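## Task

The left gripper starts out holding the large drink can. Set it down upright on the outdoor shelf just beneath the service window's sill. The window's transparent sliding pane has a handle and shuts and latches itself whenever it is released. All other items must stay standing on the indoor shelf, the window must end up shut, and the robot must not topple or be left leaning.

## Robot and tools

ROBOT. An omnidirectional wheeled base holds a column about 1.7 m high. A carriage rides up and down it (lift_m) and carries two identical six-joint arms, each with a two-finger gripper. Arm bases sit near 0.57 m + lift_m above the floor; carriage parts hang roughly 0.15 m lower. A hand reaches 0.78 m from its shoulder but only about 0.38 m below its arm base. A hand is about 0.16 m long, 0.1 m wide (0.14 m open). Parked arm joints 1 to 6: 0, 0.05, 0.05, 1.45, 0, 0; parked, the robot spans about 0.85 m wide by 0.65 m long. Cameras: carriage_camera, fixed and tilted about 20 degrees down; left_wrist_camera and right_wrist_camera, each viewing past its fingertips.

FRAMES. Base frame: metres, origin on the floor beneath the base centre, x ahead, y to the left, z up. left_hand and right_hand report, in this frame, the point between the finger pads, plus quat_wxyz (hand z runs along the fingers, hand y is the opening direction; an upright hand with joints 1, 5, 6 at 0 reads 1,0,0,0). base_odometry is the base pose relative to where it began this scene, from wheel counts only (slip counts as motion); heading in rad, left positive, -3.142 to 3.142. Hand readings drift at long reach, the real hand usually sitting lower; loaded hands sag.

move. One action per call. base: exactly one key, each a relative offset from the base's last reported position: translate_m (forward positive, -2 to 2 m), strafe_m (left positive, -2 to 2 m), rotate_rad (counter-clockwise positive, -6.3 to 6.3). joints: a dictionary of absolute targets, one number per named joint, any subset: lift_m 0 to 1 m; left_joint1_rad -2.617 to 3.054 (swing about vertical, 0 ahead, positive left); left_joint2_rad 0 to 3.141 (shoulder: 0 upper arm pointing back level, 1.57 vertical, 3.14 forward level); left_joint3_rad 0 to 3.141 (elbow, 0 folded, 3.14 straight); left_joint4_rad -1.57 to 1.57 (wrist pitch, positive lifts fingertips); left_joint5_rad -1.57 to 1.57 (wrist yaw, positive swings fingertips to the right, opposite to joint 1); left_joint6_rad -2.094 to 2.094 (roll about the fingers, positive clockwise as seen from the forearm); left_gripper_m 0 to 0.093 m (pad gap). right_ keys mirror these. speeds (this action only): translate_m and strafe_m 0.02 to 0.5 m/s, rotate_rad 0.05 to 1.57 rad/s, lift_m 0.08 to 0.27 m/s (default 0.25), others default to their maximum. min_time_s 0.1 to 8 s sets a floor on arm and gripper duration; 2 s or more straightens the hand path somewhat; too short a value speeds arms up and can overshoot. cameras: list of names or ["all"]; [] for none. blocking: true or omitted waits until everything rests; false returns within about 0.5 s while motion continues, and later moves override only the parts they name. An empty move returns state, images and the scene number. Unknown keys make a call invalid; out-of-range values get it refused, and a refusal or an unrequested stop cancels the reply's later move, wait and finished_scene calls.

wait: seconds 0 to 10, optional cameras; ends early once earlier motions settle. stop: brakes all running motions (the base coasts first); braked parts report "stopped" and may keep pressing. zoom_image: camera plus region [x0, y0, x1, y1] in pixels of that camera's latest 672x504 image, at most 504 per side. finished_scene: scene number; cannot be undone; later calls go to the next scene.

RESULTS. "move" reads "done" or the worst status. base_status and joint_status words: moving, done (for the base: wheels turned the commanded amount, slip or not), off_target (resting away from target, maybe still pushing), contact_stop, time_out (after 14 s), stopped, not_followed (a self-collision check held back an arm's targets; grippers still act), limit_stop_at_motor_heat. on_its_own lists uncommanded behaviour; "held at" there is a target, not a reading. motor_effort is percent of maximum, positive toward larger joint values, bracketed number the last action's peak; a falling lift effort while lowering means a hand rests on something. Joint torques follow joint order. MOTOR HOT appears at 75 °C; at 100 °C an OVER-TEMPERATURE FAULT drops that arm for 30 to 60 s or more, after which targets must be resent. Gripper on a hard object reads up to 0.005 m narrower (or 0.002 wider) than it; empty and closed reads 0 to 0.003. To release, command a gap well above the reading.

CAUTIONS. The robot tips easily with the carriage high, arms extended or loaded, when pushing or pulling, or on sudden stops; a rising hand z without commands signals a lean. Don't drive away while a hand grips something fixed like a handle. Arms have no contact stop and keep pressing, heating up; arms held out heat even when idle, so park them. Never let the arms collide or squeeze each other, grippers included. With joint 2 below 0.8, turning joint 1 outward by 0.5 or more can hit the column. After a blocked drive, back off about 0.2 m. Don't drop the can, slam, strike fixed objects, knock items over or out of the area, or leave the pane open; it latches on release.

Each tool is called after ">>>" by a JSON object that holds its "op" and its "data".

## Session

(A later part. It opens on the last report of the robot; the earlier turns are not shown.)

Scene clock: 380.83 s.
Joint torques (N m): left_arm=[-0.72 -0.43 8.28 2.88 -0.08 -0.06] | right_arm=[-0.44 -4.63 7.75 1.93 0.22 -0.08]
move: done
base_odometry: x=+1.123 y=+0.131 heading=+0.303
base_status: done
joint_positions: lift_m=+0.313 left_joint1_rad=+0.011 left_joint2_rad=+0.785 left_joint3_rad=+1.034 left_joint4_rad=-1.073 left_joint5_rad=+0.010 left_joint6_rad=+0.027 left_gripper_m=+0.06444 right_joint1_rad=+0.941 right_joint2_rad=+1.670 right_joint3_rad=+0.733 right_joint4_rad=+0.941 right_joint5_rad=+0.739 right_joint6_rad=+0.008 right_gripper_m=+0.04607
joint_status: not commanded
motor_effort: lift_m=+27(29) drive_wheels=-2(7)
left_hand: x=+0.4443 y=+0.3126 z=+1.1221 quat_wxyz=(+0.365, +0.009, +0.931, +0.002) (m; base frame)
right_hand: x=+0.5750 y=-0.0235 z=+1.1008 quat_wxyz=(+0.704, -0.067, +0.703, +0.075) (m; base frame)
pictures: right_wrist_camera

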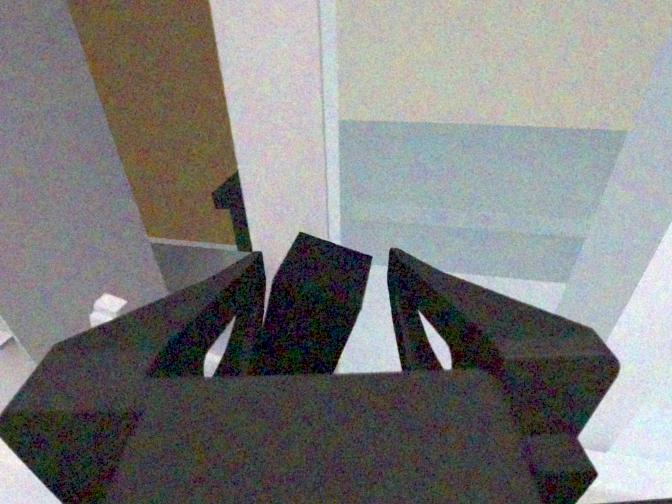

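>>> {"op": "move", "data": {"base": {"strafe_m": -0.125}, "speeds": {"strafe_m": 0.08}, "cameras": ["all"]}}

>>> {"op": "zoom_image", "data": {"camera": "carriage_camera", "region": [130, 120, 430, 420]}}

Scene clock: 385.63 s.
Joint torques (N m): left_arm=[-0.84 -0.51 8.29 2.87 -0.05 -0.02] | right_arm=[-0.51 -4.6 7.3 1.92 0.15 -0.08]
move: done
base_odometry: x=+1.160 y=+0.012 heading=+0.303
base_status: done
joint_positions: lift_m=+0.313 left_joint1_rad=+0.011 left_joint2_rad=+0.785 left_joint3_rad=+1.034 left_joint4_rad=-1.073 left_joint5_rad=+0.009 left_joint6_rad=+0.027 left_gripper_m=+0.06444 right_joint1_rad=+0.941 right_joint2_rad=+1.670 right_joint3_rad=+0.736 right_joint4_rad=+0.941 right_joint5_rad=+0.739 right_joint6_rad=+0.008 right_gripper_m=+0.04607
joint_status: not commanded
motor_effort: lift_m=+27(29) drive_wheels=-2(7)
left_hand: x=+0.4443 y=+0.3127 z=+1.1221 quat_wxyz=(+0.365, +0.009, +0.931, +0.003) (m; base frame)
right_hand: x=+0.5753 y=-0.0232 z=+1.1020 quat_wxyz=(+0.705, -0.066, +0.702, +0.076) (m; base frame)
pictures: carriage_camera, left_wrist_camera, right_wrist_camera

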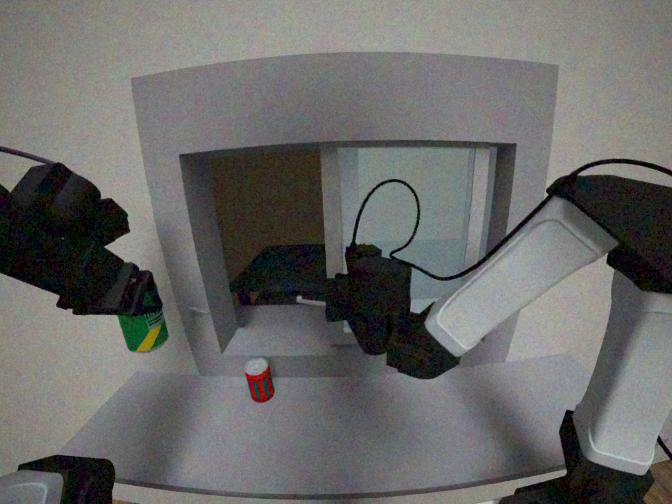

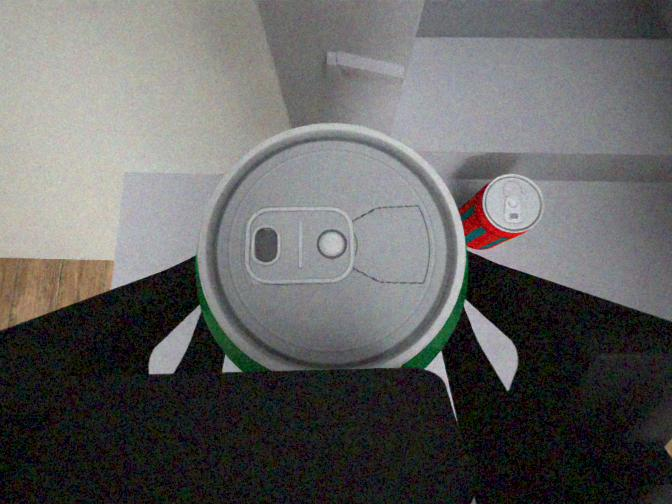

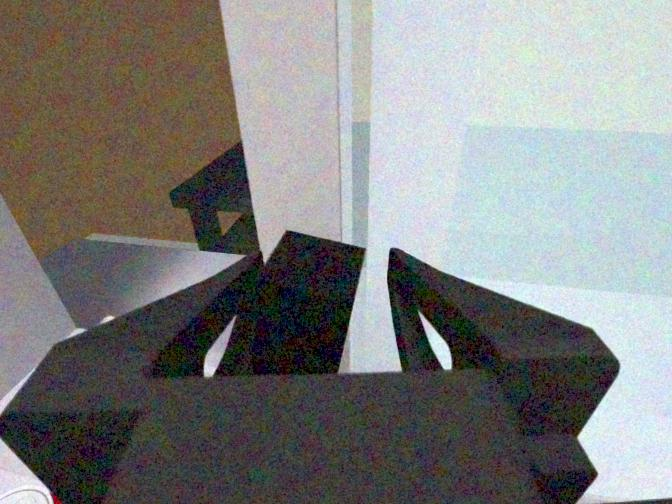

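Scaled by 1.680 from the camera's 672x504 image, which has a finer 960x720 frame.

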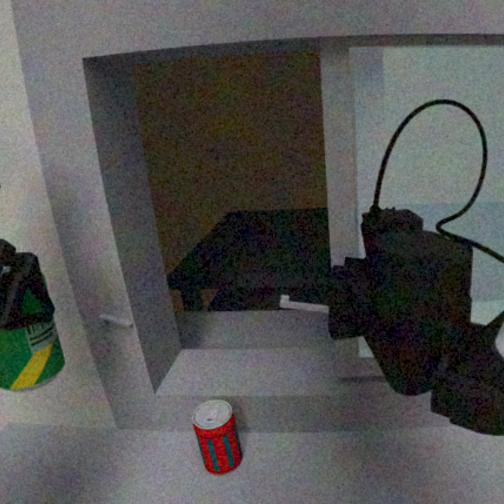

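>>> {"op": "move", "data": {"joints": {"left_joint1_rad": -0.521, "left_joint2_rad": 1.264, "left_joint3_rad": 1.255, "left_joint4_rad": -0.745, "left_joint5_rad": -0.373, "left_joint6_rad": -0.381}, "min_time_s": 2.2, "cameras": ["carriage_camera", "left_wrist_camera"]}}

Scene clock: 442.53 s.
Joint torques (N m): left_arm=[-0.9 -3.73 10.3 2.76 -0.67 -0.07] | right_arm=[-0.5 -4.55 7.34 1.93 0.17 -0.08]
move: off_target
base_odometry: x=+1.160 y=+0.012 heading=+0.303
base_status: not commanded
joint_positions: lift_m=+0.313 left_joint1_rad=-0.514 left_joint2_rad=+1.266 left_joint3_rad=+1.208 left_joint4_rad=-0.819 left_joint5_rad=-0.339 left_joint6_rad=-0.367 left_gripper_m=+0.06444 right_joint1_rad=+0.941 right_joint2_rad=+1.670 right_joint3_rad=+0.736 right_joint4_rad=+0.941 right_joint5_rad=+0.737 right_joint6_rad=+0.008 right_gripper_m=+0.04607
joint_status: left_joint4_rad off_target (ended at -0.819, target -0.745); left_joint5_rad off_target (ended at -0.339, target -0.373); the others done
motor_effort: lift_m=+27(29) drive_wheels=-1(1)
left_hand: x=+0.5452 y=+0.1945 z=+1.1135 quat_wxyz=(+0.371, +0.011, +0.929, +0.000) (m; base frame)
right_hand: x=+0.5752 y=-0.0228 z=+1.1020 quat_wxyz=(+0.705, -0.067, +0.702, +0.077) (m; base frame)
pictures: carriage_camera, left_wrist_camera

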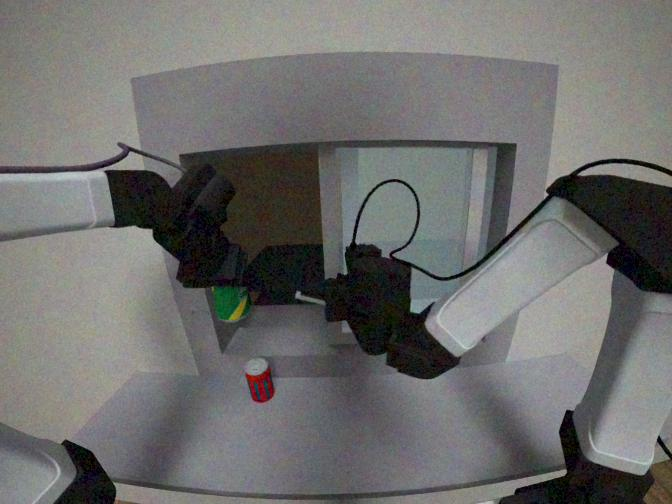

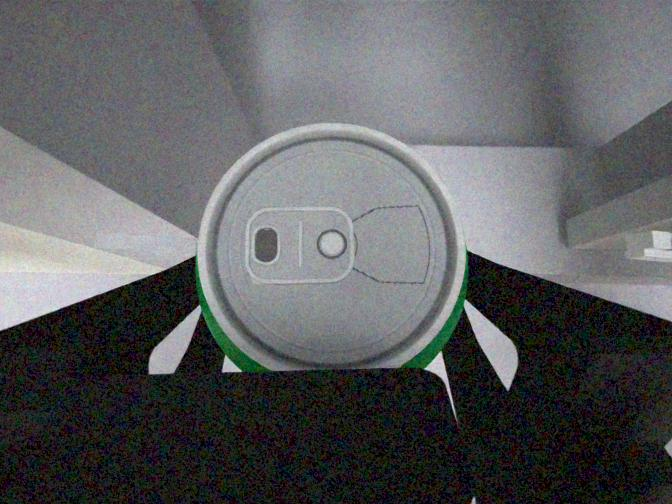

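>>> {"op": "move", "data": {"joints": {"left_joint1_rad": -0.392, "left_joint2_rad": 1.679, "left_joint3_rad": 1.632, "left_joint4_rad": -0.675, "left_joint5_rad": -0.266, "left_joint6_rad": -0.279}, "min_time_s": 2.2, "cameras": ["carriage_camera", "left_wrist_camera"]}}

Scene clock: 449.57 s.
Joint torques (N m): left_arm=[0.61 -6.93 10.44 2.85 -0.26 0.18] | right_arm=[-0.5 -4.55 7.31 1.92 0.16 -0.08]
move: off_target
base_odometry: x=+1.160 y=+0.012 heading=+0.303
base_status: not commanded
joint_positions: lift_m=+0.313 left_joint1_rad=-0.399 left_joint2_rad=+1.681 left_joint3_rad=+1.584 left_joint4_rad=-0.751 left_joint5_rad=-0.267 left_joint6_rad=-0.292 left_gripper_m=+0.06444 right_joint1_rad=+0.941 right_joint2_rad=+1.670 right_joint3_rad=+0.736 right_joint4_rad=+0.941 right_joint5_rad=+0.737 right_joint6_rad=+0.008 right_gripper_m=+0.04607
joint_status: left_joint4_rad off_target (ended at -0.751, target -0.675); the others done
motor_effort: lift_m=+25(28) drive_wheels=-1(1)
left_hand: x=+0.6602 y=+0.1760 z=+1.1160 quat_wxyz=(+0.372, +0.003, +0.928, -0.002) (m; base frame)
right_hand: x=+0.5752 y=-0.0228 z=+1.1020 quat_wxyz=(+0.705, -0.067, +0.702, +0.077) (m; base frame)
pictures: carriage_camera, left_wrist_camera

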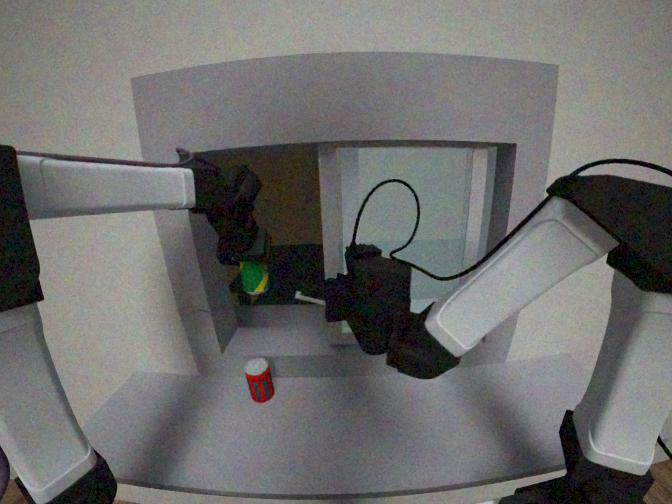

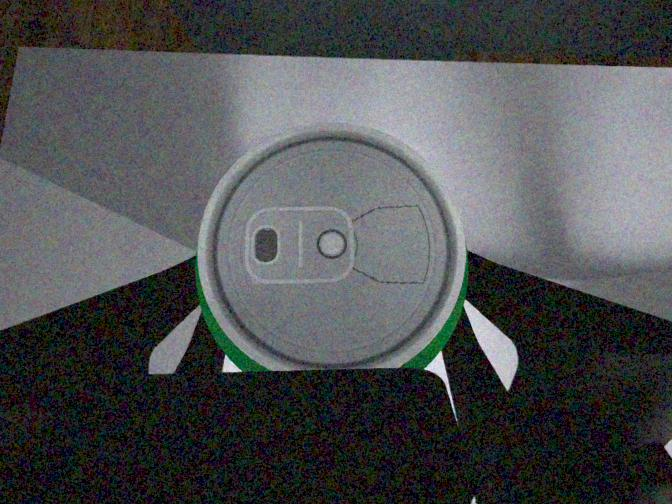

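>>> {"op": "move", "data": {"joints": {"left_joint1_rad": -0.276, "left_joint2_rad": 2.219, "left_joint3_rad": 2.182, "left_joint4_rad": -0.666, "left_joint5_rad": -0.19, "left_joint6_rad": -0.192}, "min_time_s": 2.5, "cameras": ["carriage_camera"]}}

>>> {"op": "zoom_image", "data": {"camera": "carriage_camera", "region": [170, 130, 370, 350]}}

Scene clock: 457.17 s.
Joint torques (N m): left_arm=[0.46 -10.63 10.47 2.85 -0.16 0.22] | right_arm=[-0.5 -4.56 7.31 1.92 0.17 -0.08]
move: off_target
base_odometry: x=+1.160 y=+0.012 heading=+0.303
base_status: not commanded
joint_positions: lift_m=+0.313 left_joint1_rad=-0.283 left_joint2_rad=+2.222 left_joint3_rad=+2.134 left_joint4_rad=-0.742 left_joint5_rad=-0.194 left_joint6_rad=-0.205 left_gripper_m=+0.06444 right_joint1_rad=+0.941 right_joint2_rad=+1.670 right_joint3_rad=+0.736 right_joint4_rad=+0.941 right_joint5_rad=+0.737 right_joint6_rad=+0.008 right_gripper_m=+0.04607
joint_status: left_joint4_rad off_target (ended at -0.742, target -0.666); the others done
motor_effort: lift_m=+26(29) drive_wheels=-1(1)
left_hand: x=+0.8000 y=+0.1782 z=+1.0669 quat_wxyz=(+0.372, +0.001, +0.928, +0.001) (m; base frame)
right_hand: x=+0.5752 y=-0.0228 z=+1.1020 quat_wxyz=(+0.705, -0.067, +0.702, +0.077) (m; base frame)
pictures: carriage_camera

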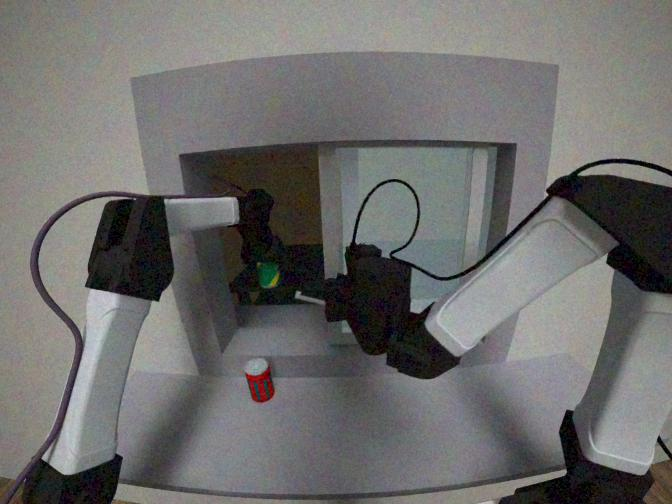

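Scaled by 2.291 from the camera's 672x504 image, which has a finer 960x720 frame.

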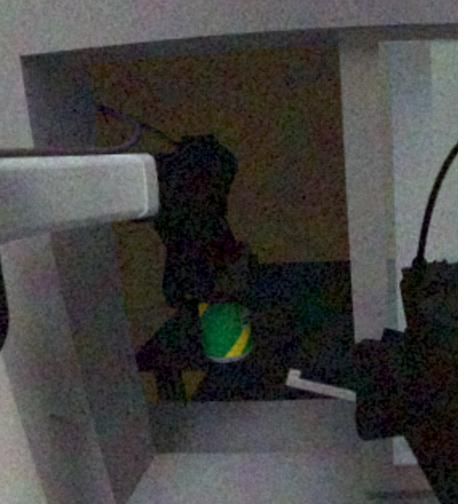

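>>> {"op": "move", "data": {"joints": {"left_joint1_rad": -0.268, "left_joint2_rad": 2.296, "left_joint3_rad": 1.874, "left_joint4_rad": -0.319, "left_joint5_rad": -0.186, "left_joint6_rad": -0.185}, "min_time_s": 2.0, "cameras": ["left_wrist_camera"]}}

Scene clock: 464.13 s.
Joint torques (N m): left_arm=[0.61 -11.32 7.3 2.92 -0.15 0.21] | right_arm=[-0.5 -4.53 7.32 1.92 0.17 -0.08]
move: off_target
base_odometry: x=+1.160 y=+0.012 heading=+0.303
base_status: not commanded
joint_positions: lift_m=+0.313 left_joint1_rad=-0.275 left_joint2_rad=+2.299 left_joint3_rad=+1.863 left_joint4_rad=-0.398 left_joint5_rad=-0.190 left_joint6_rad=-0.198 left_gripper_m=+0.06444 right_joint1_rad=+0.941 right_joint2_rad=+1.670 right_joint3_rad=+0.736 right_joint4_rad=+0.941 right_joint5_rad=+0.737 right_joint6_rad=+0.008 right_gripper_m=+0.04607
joint_status: left_joint4_rad off_target (ended at -0.398, target -0.319); the others done
motor_effort: lift_m=+26(28) drive_wheels=-1(1)
left_hand: x=+0.8134 y=+0.1783 z=+0.9653 quat_wxyz=(+0.369, +0.002, +0.929, +0.002) (m; base frame)
right_hand: x=+0.5752 y=-0.0228 z=+1.1020 quat_wxyz=(+0.705, -0.067, +0.702, +0.077) (m; base frame)
pictures: left_wrist_camera

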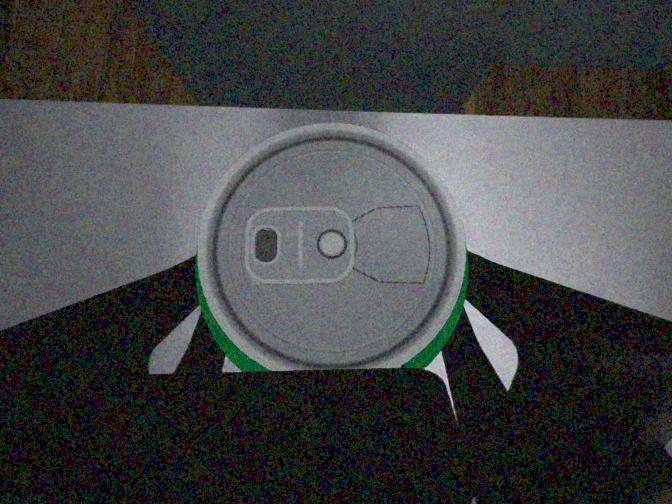

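>>> {"op": "move", "data": {"joints": {"left_joint2_rad": 2.327, "left_joint3_rad": 1.811, "left_joint4_rad": -0.209}, "min_time_s": 1.2, "cameras": ["carriage_camera"]}}

>>> {"op": "zoom_image", "data": {"camera": "carriage_camera", "region": [220, 260, 340, 350]}}

Scene clock: 470.97 s.
Joint torques (N m): left_arm=[0.46 -11.43 7.16 2.96 -0.16 0.23] | right_arm=[-0.5 -4.57 7.32 1.93 0.17 -0.08]
move: off_target
base_odometry: x=+1.160 y=+0.012 heading=+0.303
base_status: not commanded
joint_positions: lift_m=+0.313 left_joint1_rad=-0.275 left_joint2_rad=+2.330 left_joint3_rad=+1.800 left_joint4_rad=-0.289 left_joint5_rad=-0.189 left_joint6_rad=-0.198 left_gripper_m=+0.06444 right_joint1_rad=+0.941 right_joint2_rad=+1.670 right_joint3_rad=+0.736 right_joint4_rad=+0.941 right_joint5_rad=+0.737 right_joint6_rad=+0.008 right_gripper_m=+0.04607
joint_status: left_joint4_rad off_target (ended at -0.289, target -0.209); the others done
motor_effort: lift_m=+26(29) drive_wheels=-1(1)
left_hand: x=+0.8165 y=+0.1774 z=+0.9400 quat_wxyz=(+0.376, +0.001, +0.927, +0.000) (m; base frame)
right_hand: x=+0.5752 y=-0.0228 z=+1.1020 quat_wxyz=(+0.705, -0.067, +0.702, +0.077) (m; base frame)
pictures: carriage_camera

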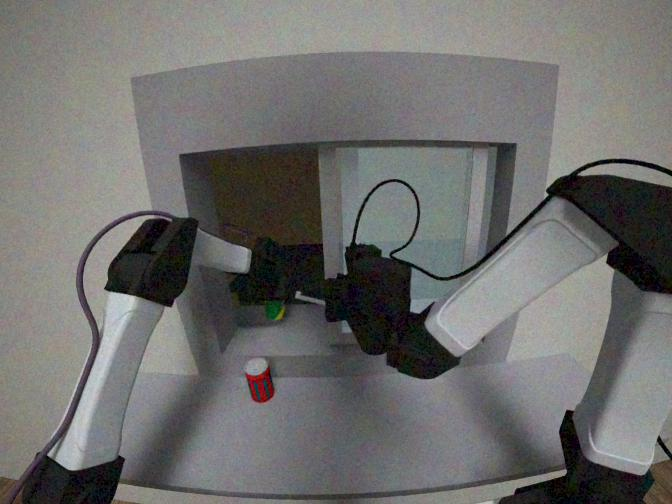

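Scaled by 4.200 from the camera's 672x504 image, which has a finer 960x720 frame.

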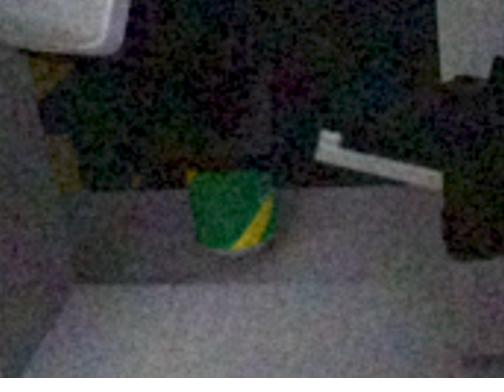

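>>> {"op": "move", "data": {"joints": {"left_joint2_rad": 2.345, "left_joint3_rad": 1.780, "left_joint4_rad": -0.168}, "min_time_s": 1.2, "cameras": []}}

>>> {"op": "move", "data": {"joints": {"left_joint2_rad": 2.3595, "left_joint3_rad": 1.764, "left_joint4_rad": -0.136}, "min_time_s": 1.2, "cameras": ["carriage_camera"]}}

>>> {"op": "zoom_image", "data": {"camera": "carriage_camera", "region": [220, 260, 340, 350]}}

Scene clock: 480.27 s.
Joint torques (N m): left_arm=[0.58 -11.38 6.94 2.95 -0.13 0.22] | right_arm=[-0.5 -4.56 7.34 1.92 0.17 -0.08]
move: off_target
base_odometry: x=+1.160 y=+0.012 heading=+0.303
base_status: not commanded
joint_positions: lift_m=+0.313 left_joint1_rad=-0.275 left_joint2_rad=+2.347 left_joint3_rad=+1.769 left_joint4_rad=-0.247 left_joint5_rad=-0.189 left_joint6_rad=-0.198 left_gripper_m=+0.06444 right_joint1_rad=+0.941 right_joint2_rad=+1.670 right_joint3_rad=+0.736 right_joint4_rad=+0.941 right_joint5_rad=+0.737 right_joint6_rad=+0.008 right_gripper_m=+0.04607
joint_status: left_joint4_rad off_target (ended at -0.247, target -0.168); the others done
motor_effort: lift_m=+26(28) drive_wheels=-1(1)
left_hand: x=+0.8149 y=+0.1779 z=+0.9241 quat_wxyz=(+0.373, +0.002, +0.928, +0.001) (m; base frame)
right_hand: x=+0.5752 y=-0.0228 z=+1.1020 quat_wxyz=(+0.705, -0.067, +0.702, +0.077) (m; base frame)
pictures: none
No camera images: "cameras" was empty.

Scene clock: 481.77 s.
Joint torques (N m): left_arm=[0.53 -11.29 6.69 2.94 -0.13 0.2] | right_arm=[-0.5 -4.56 7.32 1.92 0.17 -0.08]
move: off_target
base_odometry: x=+1.160 y=+0.012 heading=+0.303
base_status: not commanded
joint_positions: lift_m=+0.313 left_joint1_rad=-0.275 left_joint2_rad=+2.360 left_joint3_rad=+1.755 left_joint4_rad=-0.215 left_joint5_rad=-0.189 left_joint6_rad=-0.198 left_gripper_m=+0.06444 right_joint1_rad=+0.941 right_joint2_rad=+1.670 right_joint3_rad=+0.736 right_joint4_rad=+0.941 right_joint5_rad=+0.737 right_joint6_rad=+0.008 right_gripper_m=+0.04607
joint_status: left_joint4_rad off_target (ended at -0.215, target -0.136); the others done
motor_effort: lift_m=+27(29) drive_wheels=-1(1)
left_hand: x=+0.8157 y=+0.1776 z=+0.9159 quat_wxyz=(+0.375, +0.001, +0.927, +0.000) (m; base frame)
right_hand: x=+0.5752 y=-0.0228 z=+1.1020 quat_wxyz=(+0.705, -0.067, +0.702, +0.077) (m; base frame)
pictures: carriage_camera

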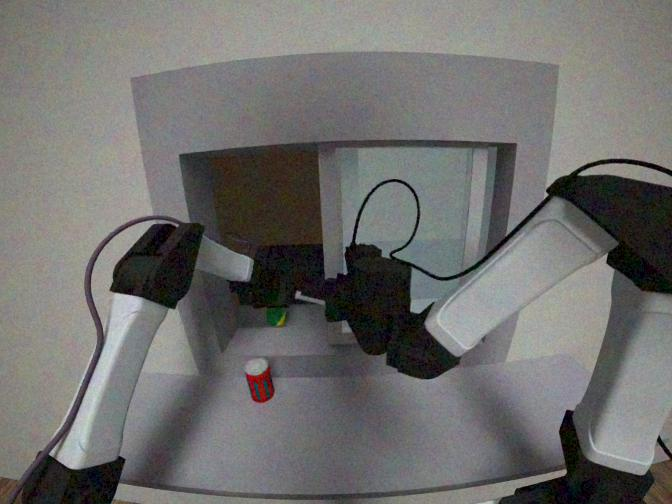

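Scaled by 4.200 from the camera's 672x504 image, which has a finer 960x720 frame.

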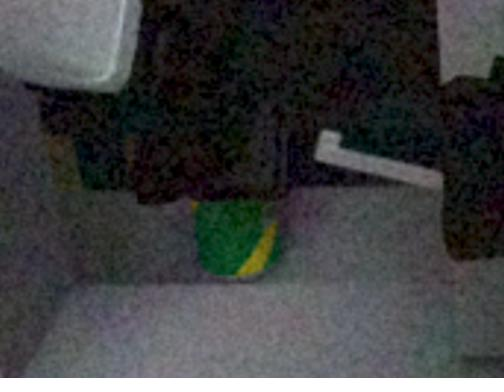

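>>> {"op": "move", "data": {"joints": {"left_joint2_rad": 2.374, "left_joint3_rad": 1.750, "left_joint4_rad": -0.114}, "min_time_s": 1.0, "cameras": []}}

Scene clock: 486.43 s.
Joint torques (N m): left_arm=[0.58 -10.85 6.61 2.78 -0.18 0.21] | right_arm=[-0.53 -4.55 7.34 1.93 0.17 -0.08]
move: off_target
base_odometry: x=+1.160 y=+0.012 heading=+0.303
base_status: not commanded
joint_positions: lift_m=+0.313 left_joint1_rad=-0.275 left_joint2_rad=+2.369 left_joint3_rad=+1.744 left_joint4_rad=-0.175 left_joint5_rad=-0.189 left_joint6_rad=-0.198 left_gripper_m=+0.06444 right_joint1_rad=+0.941 right_joint2_rad=+1.670 right_joint3_rad=+0.736 right_joint4_rad=+0.941 right_joint5_rad=+0.737 right_joint6_rad=+0.008 right_gripper_m=+0.04607
joint_status: left_joint4_rad off_target (ended at -0.175, target -0.114); the others done
motor_effort: lift_m=+29(29) drive_wheels=-1(1)
left_hand: x=+0.8192 y=+0.1766 z=+0.9132 quat_wxyz=(+0.385, +0.000, +0.923, -0.003) (m; base frame)
right_hand: x=+0.5752 y=-0.0228 z=+1.1020 quat_wxyz=(+0.705, -0.067, +0.702, +0.077) (m; base frame)
pictures: none
No camera images: "cameras" was empty.

>>> {"op": "move", "data": {"joints": {"left_joint4_rad": -0.155}, "min_time_s": 0.6, "cameras": []}}

>>> {"op": "move", "data": {"joints": {"left_gripper_m": 0.092}, "min_time_s": 2.0, "cameras": ["left_wrist_camera", "carriage_camera"]}}

>>> {"op": "zoom_image", "data": {"camera": "carriage_camera", "region": [220, 260, 340, 350]}}

Scene clock: 496.50 s.
Joint torques (N m): left_arm=[0.59 -10.88 6.49 2.35 -0.16 0.2] | right_arm=[-0.5 -4.56 7.31 1.93 0.17 -0.08]
move: done
base_odometry: x=+1.160 y=+0.012 heading=+0.303
base_status: not commanded
joint_positions: lift_m=+0.313 left_joint1_rad=-0.275 left_joint2_rad=+2.369 left_joint3_rad=+1.744 left_joint4_rad=-0.177 left_joint5_rad=-0.189 left_joint6_rad=-0.198 left_gripper_m=+0.06444 right_joint1_rad=+0.941 right_joint2_rad=+1.670 right_joint3_rad=+0.736 right_joint4_rad=+0.941 right_joint5_rad=+0.737 right_joint6_rad=+0.008 right_gripper_m=+0.04607
joint_status: all done
motor_effort: lift_m=+26(28) drive_wheels=-1(1)
left_hand: x=+0.8188 y=+0.1767 z=+0.9128 quat_wxyz=(+0.384, +0.000, +0.924, -0.002) (m; base frame)
right_hand: x=+0.5752 y=-0.0228 z=+1.1020 quat_wxyz=(+0.705, -0.067, +0.702, +0.077) (m; base frame)
pictures: none
No camera images: "cameras" was empty.

Scene clock: 498.80 s.
Joint torques (N m): left_arm=[0.62 -10.81 6.57 2.26 -0.12 0.2] | right_arm=[-0.5 -4.55 7.32 1.92 0.17 -0.07]
move: done
base_odometry: x=+1.160 y=+0.012 heading=+0.303
base_status: not commanded
joint_positions: lift_m=+0.313 left_joint1_rad=-0.275 left_joint2_rad=+2.369 left_joint3_rad=+1.744 left_joint4_rad=-0.169 left_joint5_rad=-0.189 left_joint6_rad=-0.198 left_gripper_m=+0.09195 right_joint1_rad=+0.941 right_joint2_rad=+1.670 right_joint3_rad=+0.736 right_joint4_rad=+0.941 right_joint5_rad=+0.737 right_joint6_rad=+0.008 right_gripper_m=+0.04607
joint_status: all done
motor_effort: lift_m=+25(28) drive_wheels=-1(1)
left_hand: x=+0.8201 y=+0.1763 z=+0.9142 quat_wxyz=(+0.387, +0.000, +0.922, -0.003) (m; base frame)
right_hand: x=+0.5752 y=-0.0228 z=+1.1021 quat_wxyz=(+0.705, -0.067, +0.702, +0.077) (m; base frame)
pictures: carriage_camera, left_wrist_camera

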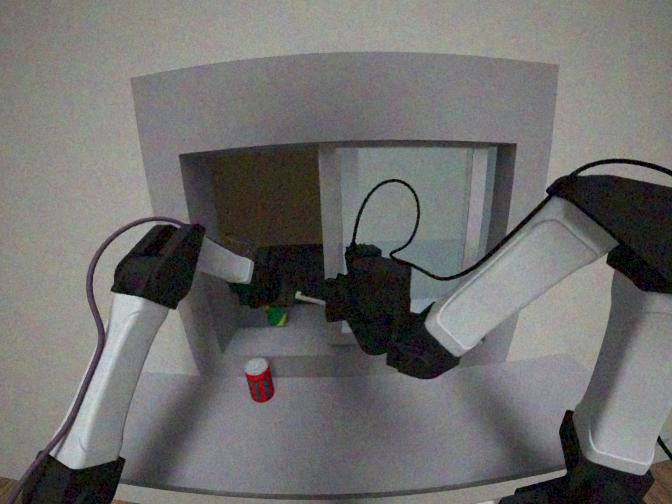

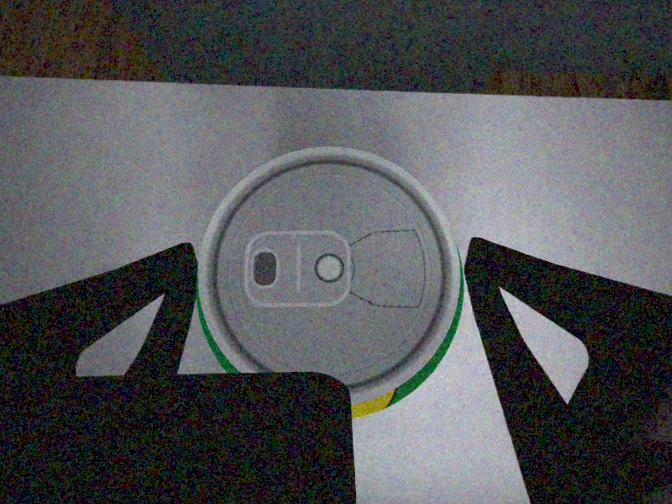

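Scaled by 4.200 from the camera's 672x504 image, which has a finer 960x720 frame.

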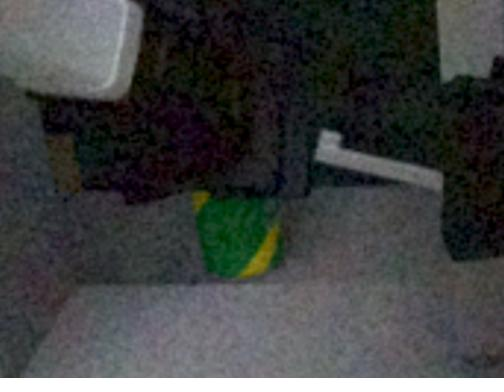

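>>> {"op": "move", "data": {"joints": {"left_joint1_rad": -0.320, "left_joint2_rad": 2.045, "left_joint3_rad": 1.507, "left_joint4_rad": -0.208, "left_joint5_rad": -0.240, "left_joint6_rad": -0.232}, "min_time_s": 2.5, "cameras": ["left_wrist_camera"]}}

Scene clock: 541.13 s.
Joint torques (N m): left_arm=[-0.85 -13.45 5.75 2.09 -0.41 -0.08] | right_arm=[-0.5 -4.53 7.31 1.93 0.17 -0.08]
move: done
base_odometry: x=+1.160 y=+0.012 heading=+0.303
base_status: not commanded
joint_positions: lift_m=+0.313 left_joint1_rad=-0.313 left_joint2_rad=+2.093 left_joint3_rad=+1.512 left_joint4_rad=-0.207 left_joint5_rad=-0.225 left_joint6_rad=-0.219 left_gripper_m=+0.09195 right_joint1_rad=+0.941 right_joint2_rad=+1.670 right_joint3_rad=+0.736 right_joint4_rad=+0.941 right_joint5_rad=+0.737 right_joint6_rad=+0.008 right_gripper_m=+0.04607
joint_status: all done
motor_effort: lift_m=+26(29) drive_wheels=-1(1)
left_hand: x=+0.7656 y=+0.1762 z=+0.9707 quat_wxyz=(+0.393, +0.000, +0.920, +0.001) (m; base frame)
right_hand: x=+0.5752 y=-0.0228 z=+1.1021 quat_wxyz=(+0.705, -0.067, +0.702, +0.077) (m; base frame)
pictures: left_wrist_camera

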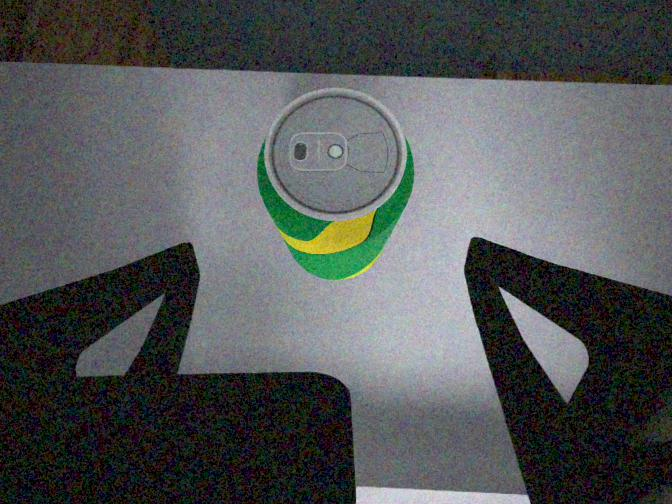

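>>> {"op": "move", "data": {"joints": {"left_joint1_rad": -0.405, "left_joint2_rad": 1.592, "left_joint3_rad": 1.32, "left_joint4_rad": -0.328, "left_joint5_rad": -0.298, "left_joint6_rad": -0.275, "left_gripper_m": 0.05}, "min_time_s": 2.0, "cameras": ["left_wrist_camera"]}}

>>> {"op": "move", "data": {"joints": {"left_joint1_rad": -0.535, "left_joint2_rad": 1.135, "left_joint3_rad": 1.015, "left_joint4_rad": -0.51, "left_joint5_rad": -0.404, "left_joint6_rad": -0.368}, "min_time_s": 1.6, "cameras": []}}

>>> {"op": "move", "data": {"joints": {"left_joint1_rad": 0.007, "left_joint2_rad": 0.655, "left_joint3_rad": 0.95, "left_joint4_rad": -0.92, "left_joint5_rad": 0.0, "left_joint6_rad": 0.0}, "min_time_s": 1.6, "cameras": ["carriage_camera", "right_wrist_camera"]}}

Scene clock: 551.20 s.
Joint torques (N m): left_arm=[-0.9 -9.28 6.15 2.27 -0.37 -0.1] | right_arm=[-0.5 -4.56 7.31 1.93 0.17 -0.08]
move: done
base_odometry: x=+1.160 y=+0.012 heading=+0.303
base_status: not commanded
joint_positions: lift_m=+0.313 left_joint1_rad=-0.398 left_joint2_rad=+1.626 left_joint3_rad=+1.324 left_joint4_rad=-0.328 left_joint5_rad=-0.283 left_joint6_rad=-0.262 left_gripper_m=+0.05008 right_joint1_rad=+0.941 right_joint2_rad=+1.670 right_joint3_rad=+0.736 right_joint4_rad=+0.941 right_joint5_rad=+0.737 right_joint6_rad=+0.008 right_gripper_m=+0.04607
joint_status: all done
motor_effort: lift_m=+24(29) drive_wheels=-1(1)
left_hand: x=+0.6822 y=+0.1702 z=+1.1054 quat_wxyz=(+0.465, -0.004, +0.885, -0.027) (m; base frame)
right_hand: x=+0.5752 y=-0.0228 z=+1.1021 quat_wxyz=(+0.705, -0.067, +0.702, +0.077) (m; base frame)
pictures: left_wrist_camera

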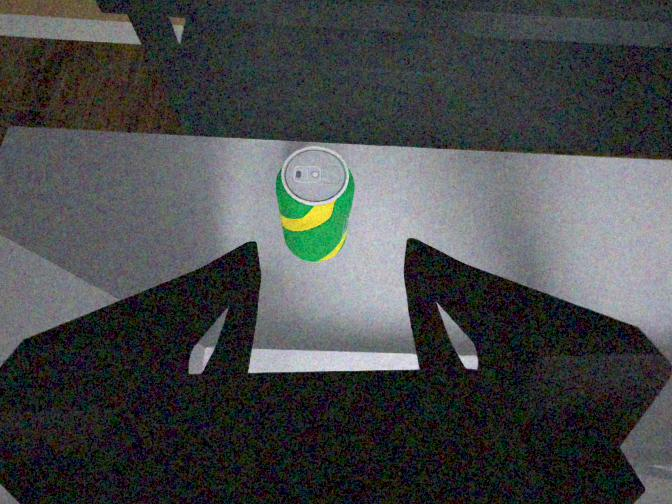

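Scene clock: 553.10 s.
Joint torques (N m): left_arm=[-0.9 -4.57 5.97 2.25 -0.44 -0.1] | right_arm=[-0.5 -4.56 7.31 1.93 0.17 -0.08]
move: done
base_odometry: x=+1.160 y=+0.012 heading=+0.303
base_status: not commanded
joint_positions: lift_m=+0.313 left_joint1_rad=-0.528 left_joint2_rad=+1.154 left_joint3_rad=+1.019 left_joint4_rad=-0.509 left_joint5_rad=-0.389 left_joint6_rad=-0.355 left_gripper_m=+0.05008 right_joint1_rad=+0.941 right_joint2_rad=+1.670 right_joint3_rad=+0.736 right_joint4_rad=+0.941 right_joint5_rad=+0.737 right_joint6_rad=+0.008 right_gripper_m=+0.04607
joint_status: all done
motor_effort: lift_m=+26(28) drive_wheels=-1(1)
left_hand: x=+0.5570 y=+0.1916 z=+1.1262 quat_wxyz=(+0.471, -0.010, +0.882, -0.031) (m; base frame)
right_hand: x=+0.5752 y=-0.0228 z=+1.1021 quat_wxyz=(+0.705, -0.067, +0.702, +0.077) (m; base frame)
pictures: none
No camera images: "cameras" was empty.

Scene clock: 555.03 s.
Joint torques (N m): left_arm=[0.58 -0.01 5.16 2.32 0.07 0.18] | right_arm=[-0.49 -4.57 7.32 1.92 0.17 -0.08]
move: done
base_odometry: x=+1.160 y=+0.012 heading=+0.303
base_status: not commanded
joint_positions: lift_m=+0.313 left_joint1_rad=-0.001 left_joint2_rad=+0.661 left_joint3_rad=+0.954 left_joint4_rad=-0.920 left_joint5_rad=-0.016 left_joint6_rad=-0.014 left_gripper_m=+0.05008 right_joint1_rad=+0.941 right_joint2_rad=+1.670 right_joint3_rad=+0.736 right_joint4_rad=+0.941 right_joint5_rad=+0.737 right_joint6_rad=+0.008 right_gripper_m=+0.04607
joint_status: all done
motor_effort: lift_m=+25(29) drive_wheels=-1(1)
left_hand: x=+0.4495 y=+0.3145 z=+1.1442 quat_wxyz=(+0.455, -0.010, +0.890, +0.004) (m; base frame)
right_hand: x=+0.5752 y=-0.0228 z=+1.1021 quat_wxyz=(+0.705, -0.067, +0.702, +0.077) (m; base frame)
pictures: carriage_camera, right_wrist_camera

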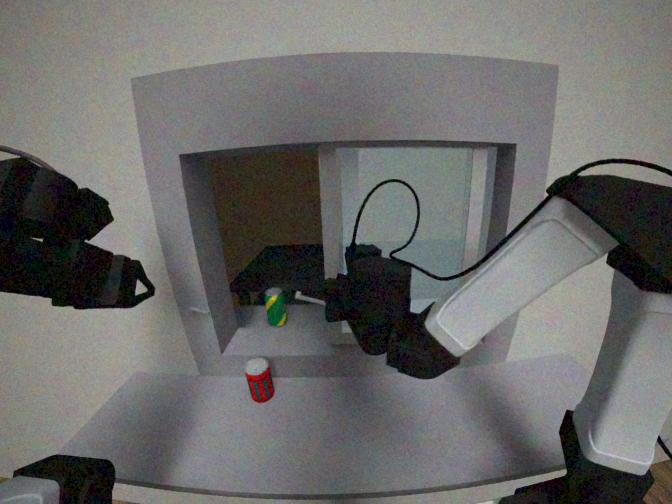

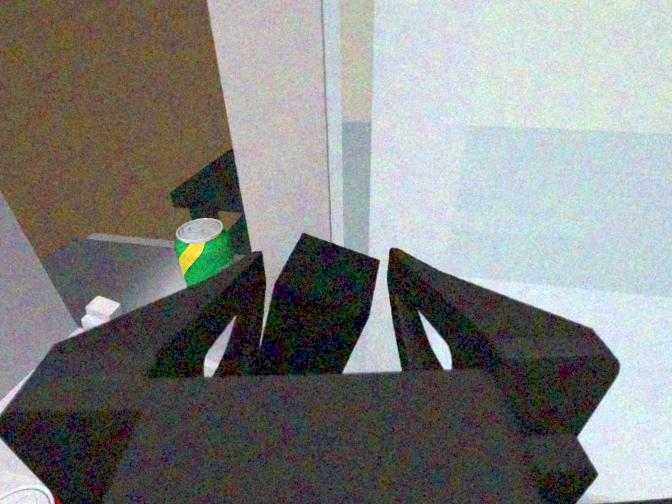

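>>> {"op": "move", "data": {"base": {"strafe_m": 0.2}, "speeds": {"strafe_m": 0.08}, "cameras": ["right_wrist_camera"]}}

>>> {"op": "move", "data": {"base": {"strafe_m": 0.05}, "speeds": {"strafe_m": 0.06}, "cameras": ["right_wrist_camera", "carriage_camera"]}}

Scene clock: 566.03 s.
Joint torques (N m): left_arm=[0.61 0.03 5.18 2.36 0.09 0.21] | right_arm=[-0.5 -4.45 7.34 1.93 0.21 -0.08]
move: done
base_odometry: x=+1.101 y=+0.203 heading=+0.303
base_status: done
joint_positions: lift_m=+0.313 left_joint1_rad=-0.001 left_joint2_rad=+0.661 left_joint3_rad=+0.954 left_joint4_rad=-0.922 left_joint5_rad=-0.011 left_joint6_rad=-0.012 left_gripper_m=+0.05008 right_joint1_rad=+0.941 right_joint2_rad=+1.670 right_joint3_rad=+0.736 right_joint4_rad=+0.941 right_joint5_rad=+0.733 right_joint6_rad=+0.008 right_gripper_m=+0.04607
joint_status: not commanded
motor_effort: lift_m=+25(29) drive_wheels=-2(9)
left_hand: x=+0.4492 y=+0.3137 z=+1.1437 quat_wxyz=(+0.454, -0.008, +0.891, +0.002) (m; base frame)
right_hand: x=+0.5751 y=-0.0221 z=+1.1021 quat_wxyz=(+0.705, -0.069, +0.702, +0.078) (m; base frame)
pictures: right_wrist_camera

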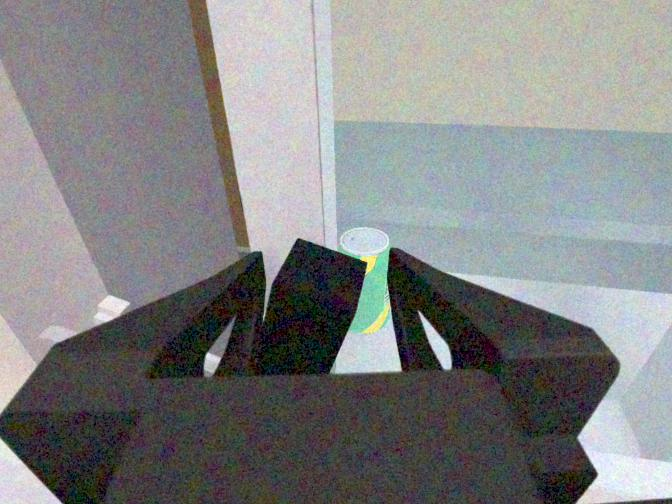

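Scene clock: 567.40 s.
Joint torques (N m): left_arm=[0.57 0.08 5.24 2.37 0.06 0.19] | right_arm=[-0.5 -4.45 7.17 1.93 0.23 -0.08]
move: done
base_odometry: x=+1.086 y=+0.250 heading=+0.303
base_status: done
joint_positions: lift_m=+0.313 left_joint1_rad=-0.001 left_joint2_rad=+0.661 left_joint3_rad=+0.954 left_joint4_rad=-0.923 left_joint5_rad=-0.010 left_joint6_rad=-0.012 left_gripper_m=+0.05008 right_joint1_rad=+0.941 right_joint2_rad=+1.670 right_joint3_rad=+0.736 right_joint4_rad=+0.941 right_joint5_rad=+0.728 right_joint6_rad=+0.008 right_gripper_m=+0.04607
joint_status: not commanded
motor_effort: lift_m=+25(27) drive_wheels=-2(7)
left_hand: x=+0.4491 y=+0.3135 z=+1.1435 quat_wxyz=(+0.454, -0.007, +0.891, +0.002) (m; base frame)
right_hand: x=+0.5749 y=-0.0213 z=+1.1022 quat_wxyz=(+0.705, -0.070, +0.702, +0.080) (m; base frame)
pictures: carriage_camera, right_wrist_camera

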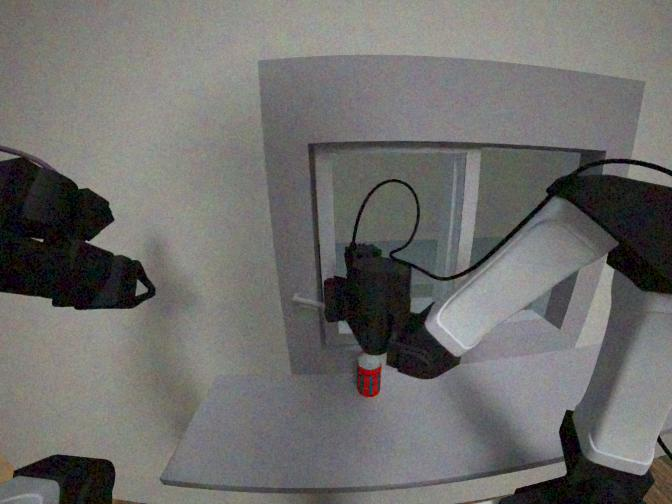

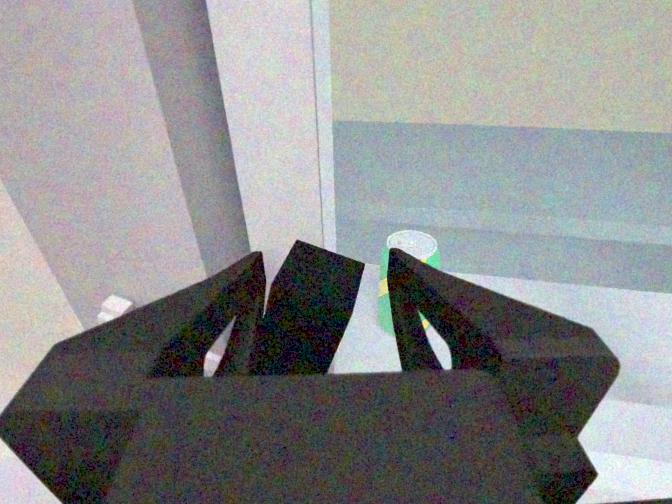

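>>> {"op": "move", "data": {"base": {"strafe_m": 0.022}, "speeds": {"strafe_m": 0.05}, "cameras": ["right_wrist_camera"]}}

>>> {"op": "move", "data": {"base": {"strafe_m": 0.015}, "speeds": {"strafe_m": 0.05}, "cameras": ["right_wrist_camera", "carriage_camera"]}}

Scene clock: 571.70 s.
Joint torques (N m): left_arm=[0.68 0.01 5.18 2.37 0.04 0.21] | right_arm=[-0.51 -4.52 7.32 1.93 0.12 -0.08]
move: done
base_odometry: x=+1.080 y=+0.271 heading=+0.303
base_status: done
joint_positions: lift_m=+0.313 left_joint1_rad=-0.001 left_joint2_rad=+0.661 left_joint3_rad=+0.954 left_joint4_rad=-0.923 left_joint5_rad=-0.010 left_joint6_rad=-0.012 left_gripper_m=+0.05008 right_joint1_rad=+0.941 right_joint2_rad=+1.670 right_joint3_rad=+0.736 right_joint4_rad=+0.940 right_joint5_rad=+0.744 right_joint6_rad=+0.008 right_gripper_m=+0.04607
joint_status: not commanded
motor_effort: lift_m=+25(28) drive_wheels=-3(9)
left_hand: x=+0.4490 y=+0.3134 z=+1.1435 quat_wxyz=(+0.453, -0.007, +0.891, +0.002) (m; base frame)
right_hand: x=+0.5755 y=-0.0239 z=+1.1019 quat_wxyz=(+0.705, -0.065, +0.702, +0.074) (m; base frame)
pictures: right_wrist_camera

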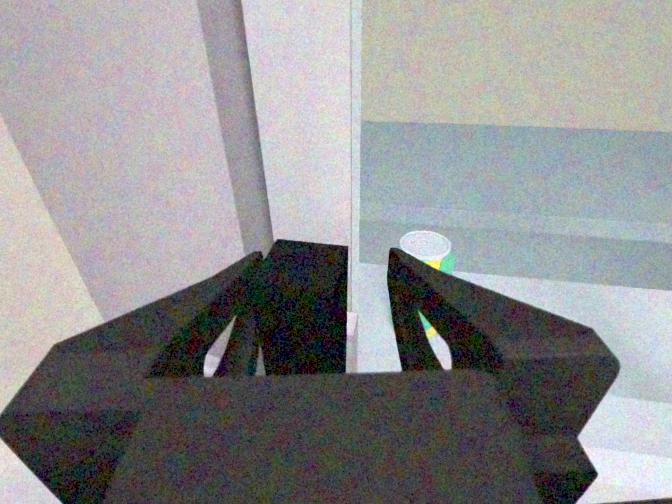

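Scene clock: 572.50 s.
Joint torques (N m): left_arm=[0.61 0.08 5.31 2.36 0 0.17] | right_arm=[-0.51 -4.57 7.31 1.88 0.06 -0.08]
move: done
base_odometry: x=+1.075 y=+0.286 heading=+0.303
base_status: done
joint_positions: lift_m=+0.313 left_joint1_rad=-0.001 left_joint2_rad=+0.661 left_joint3_rad=+0.954 left_joint4_rad=-0.923 left_joint5_rad=-0.009 left_joint6_rad=-0.012 left_gripper_m=+0.05008 right_joint1_rad=+0.941 right_joint2_rad=+1.670 right_joint3_rad=+0.736 right_joint4_rad=+0.940 right_joint5_rad=+0.748 right_joint6_rad=+0.008 right_gripper_m=+0.04607
joint_status: not commanded
motor_effort: lift_m=+26(27) drive_wheels=-3(6)
left_hand: x=+0.4490 y=+0.3133 z=+1.1434 quat_wxyz=(+0.453, -0.007, +0.891, +0.001) (m; base frame)
right_hand: x=+0.5756 y=-0.0247 z=+1.1019 quat_wxyz=(+0.705, -0.063, +0.703, +0.073) (m; base frame)
pictures: carriage_camera, right_wrist_camera

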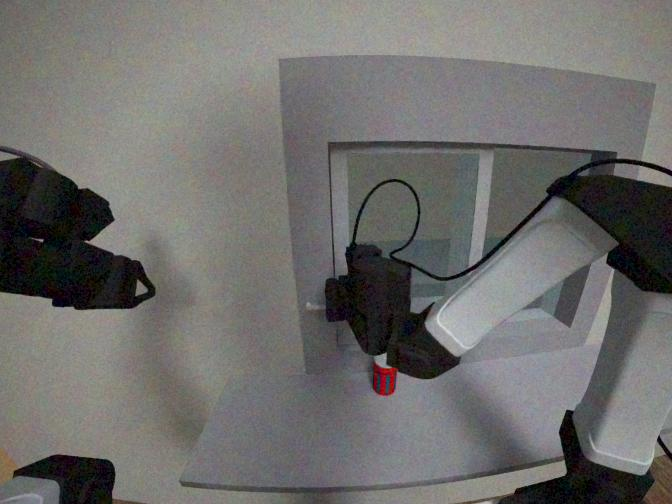

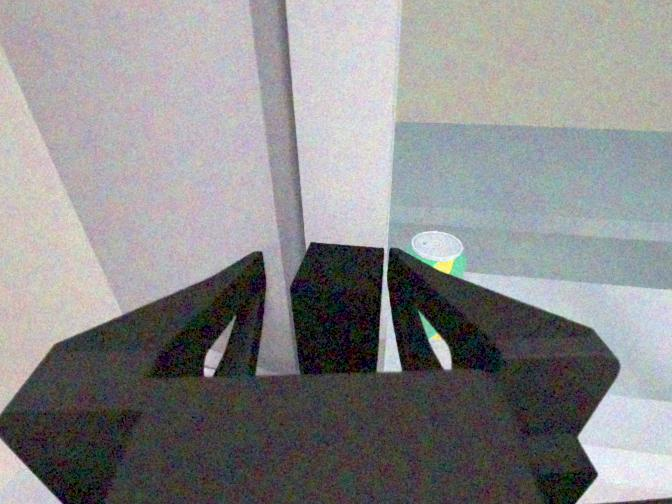

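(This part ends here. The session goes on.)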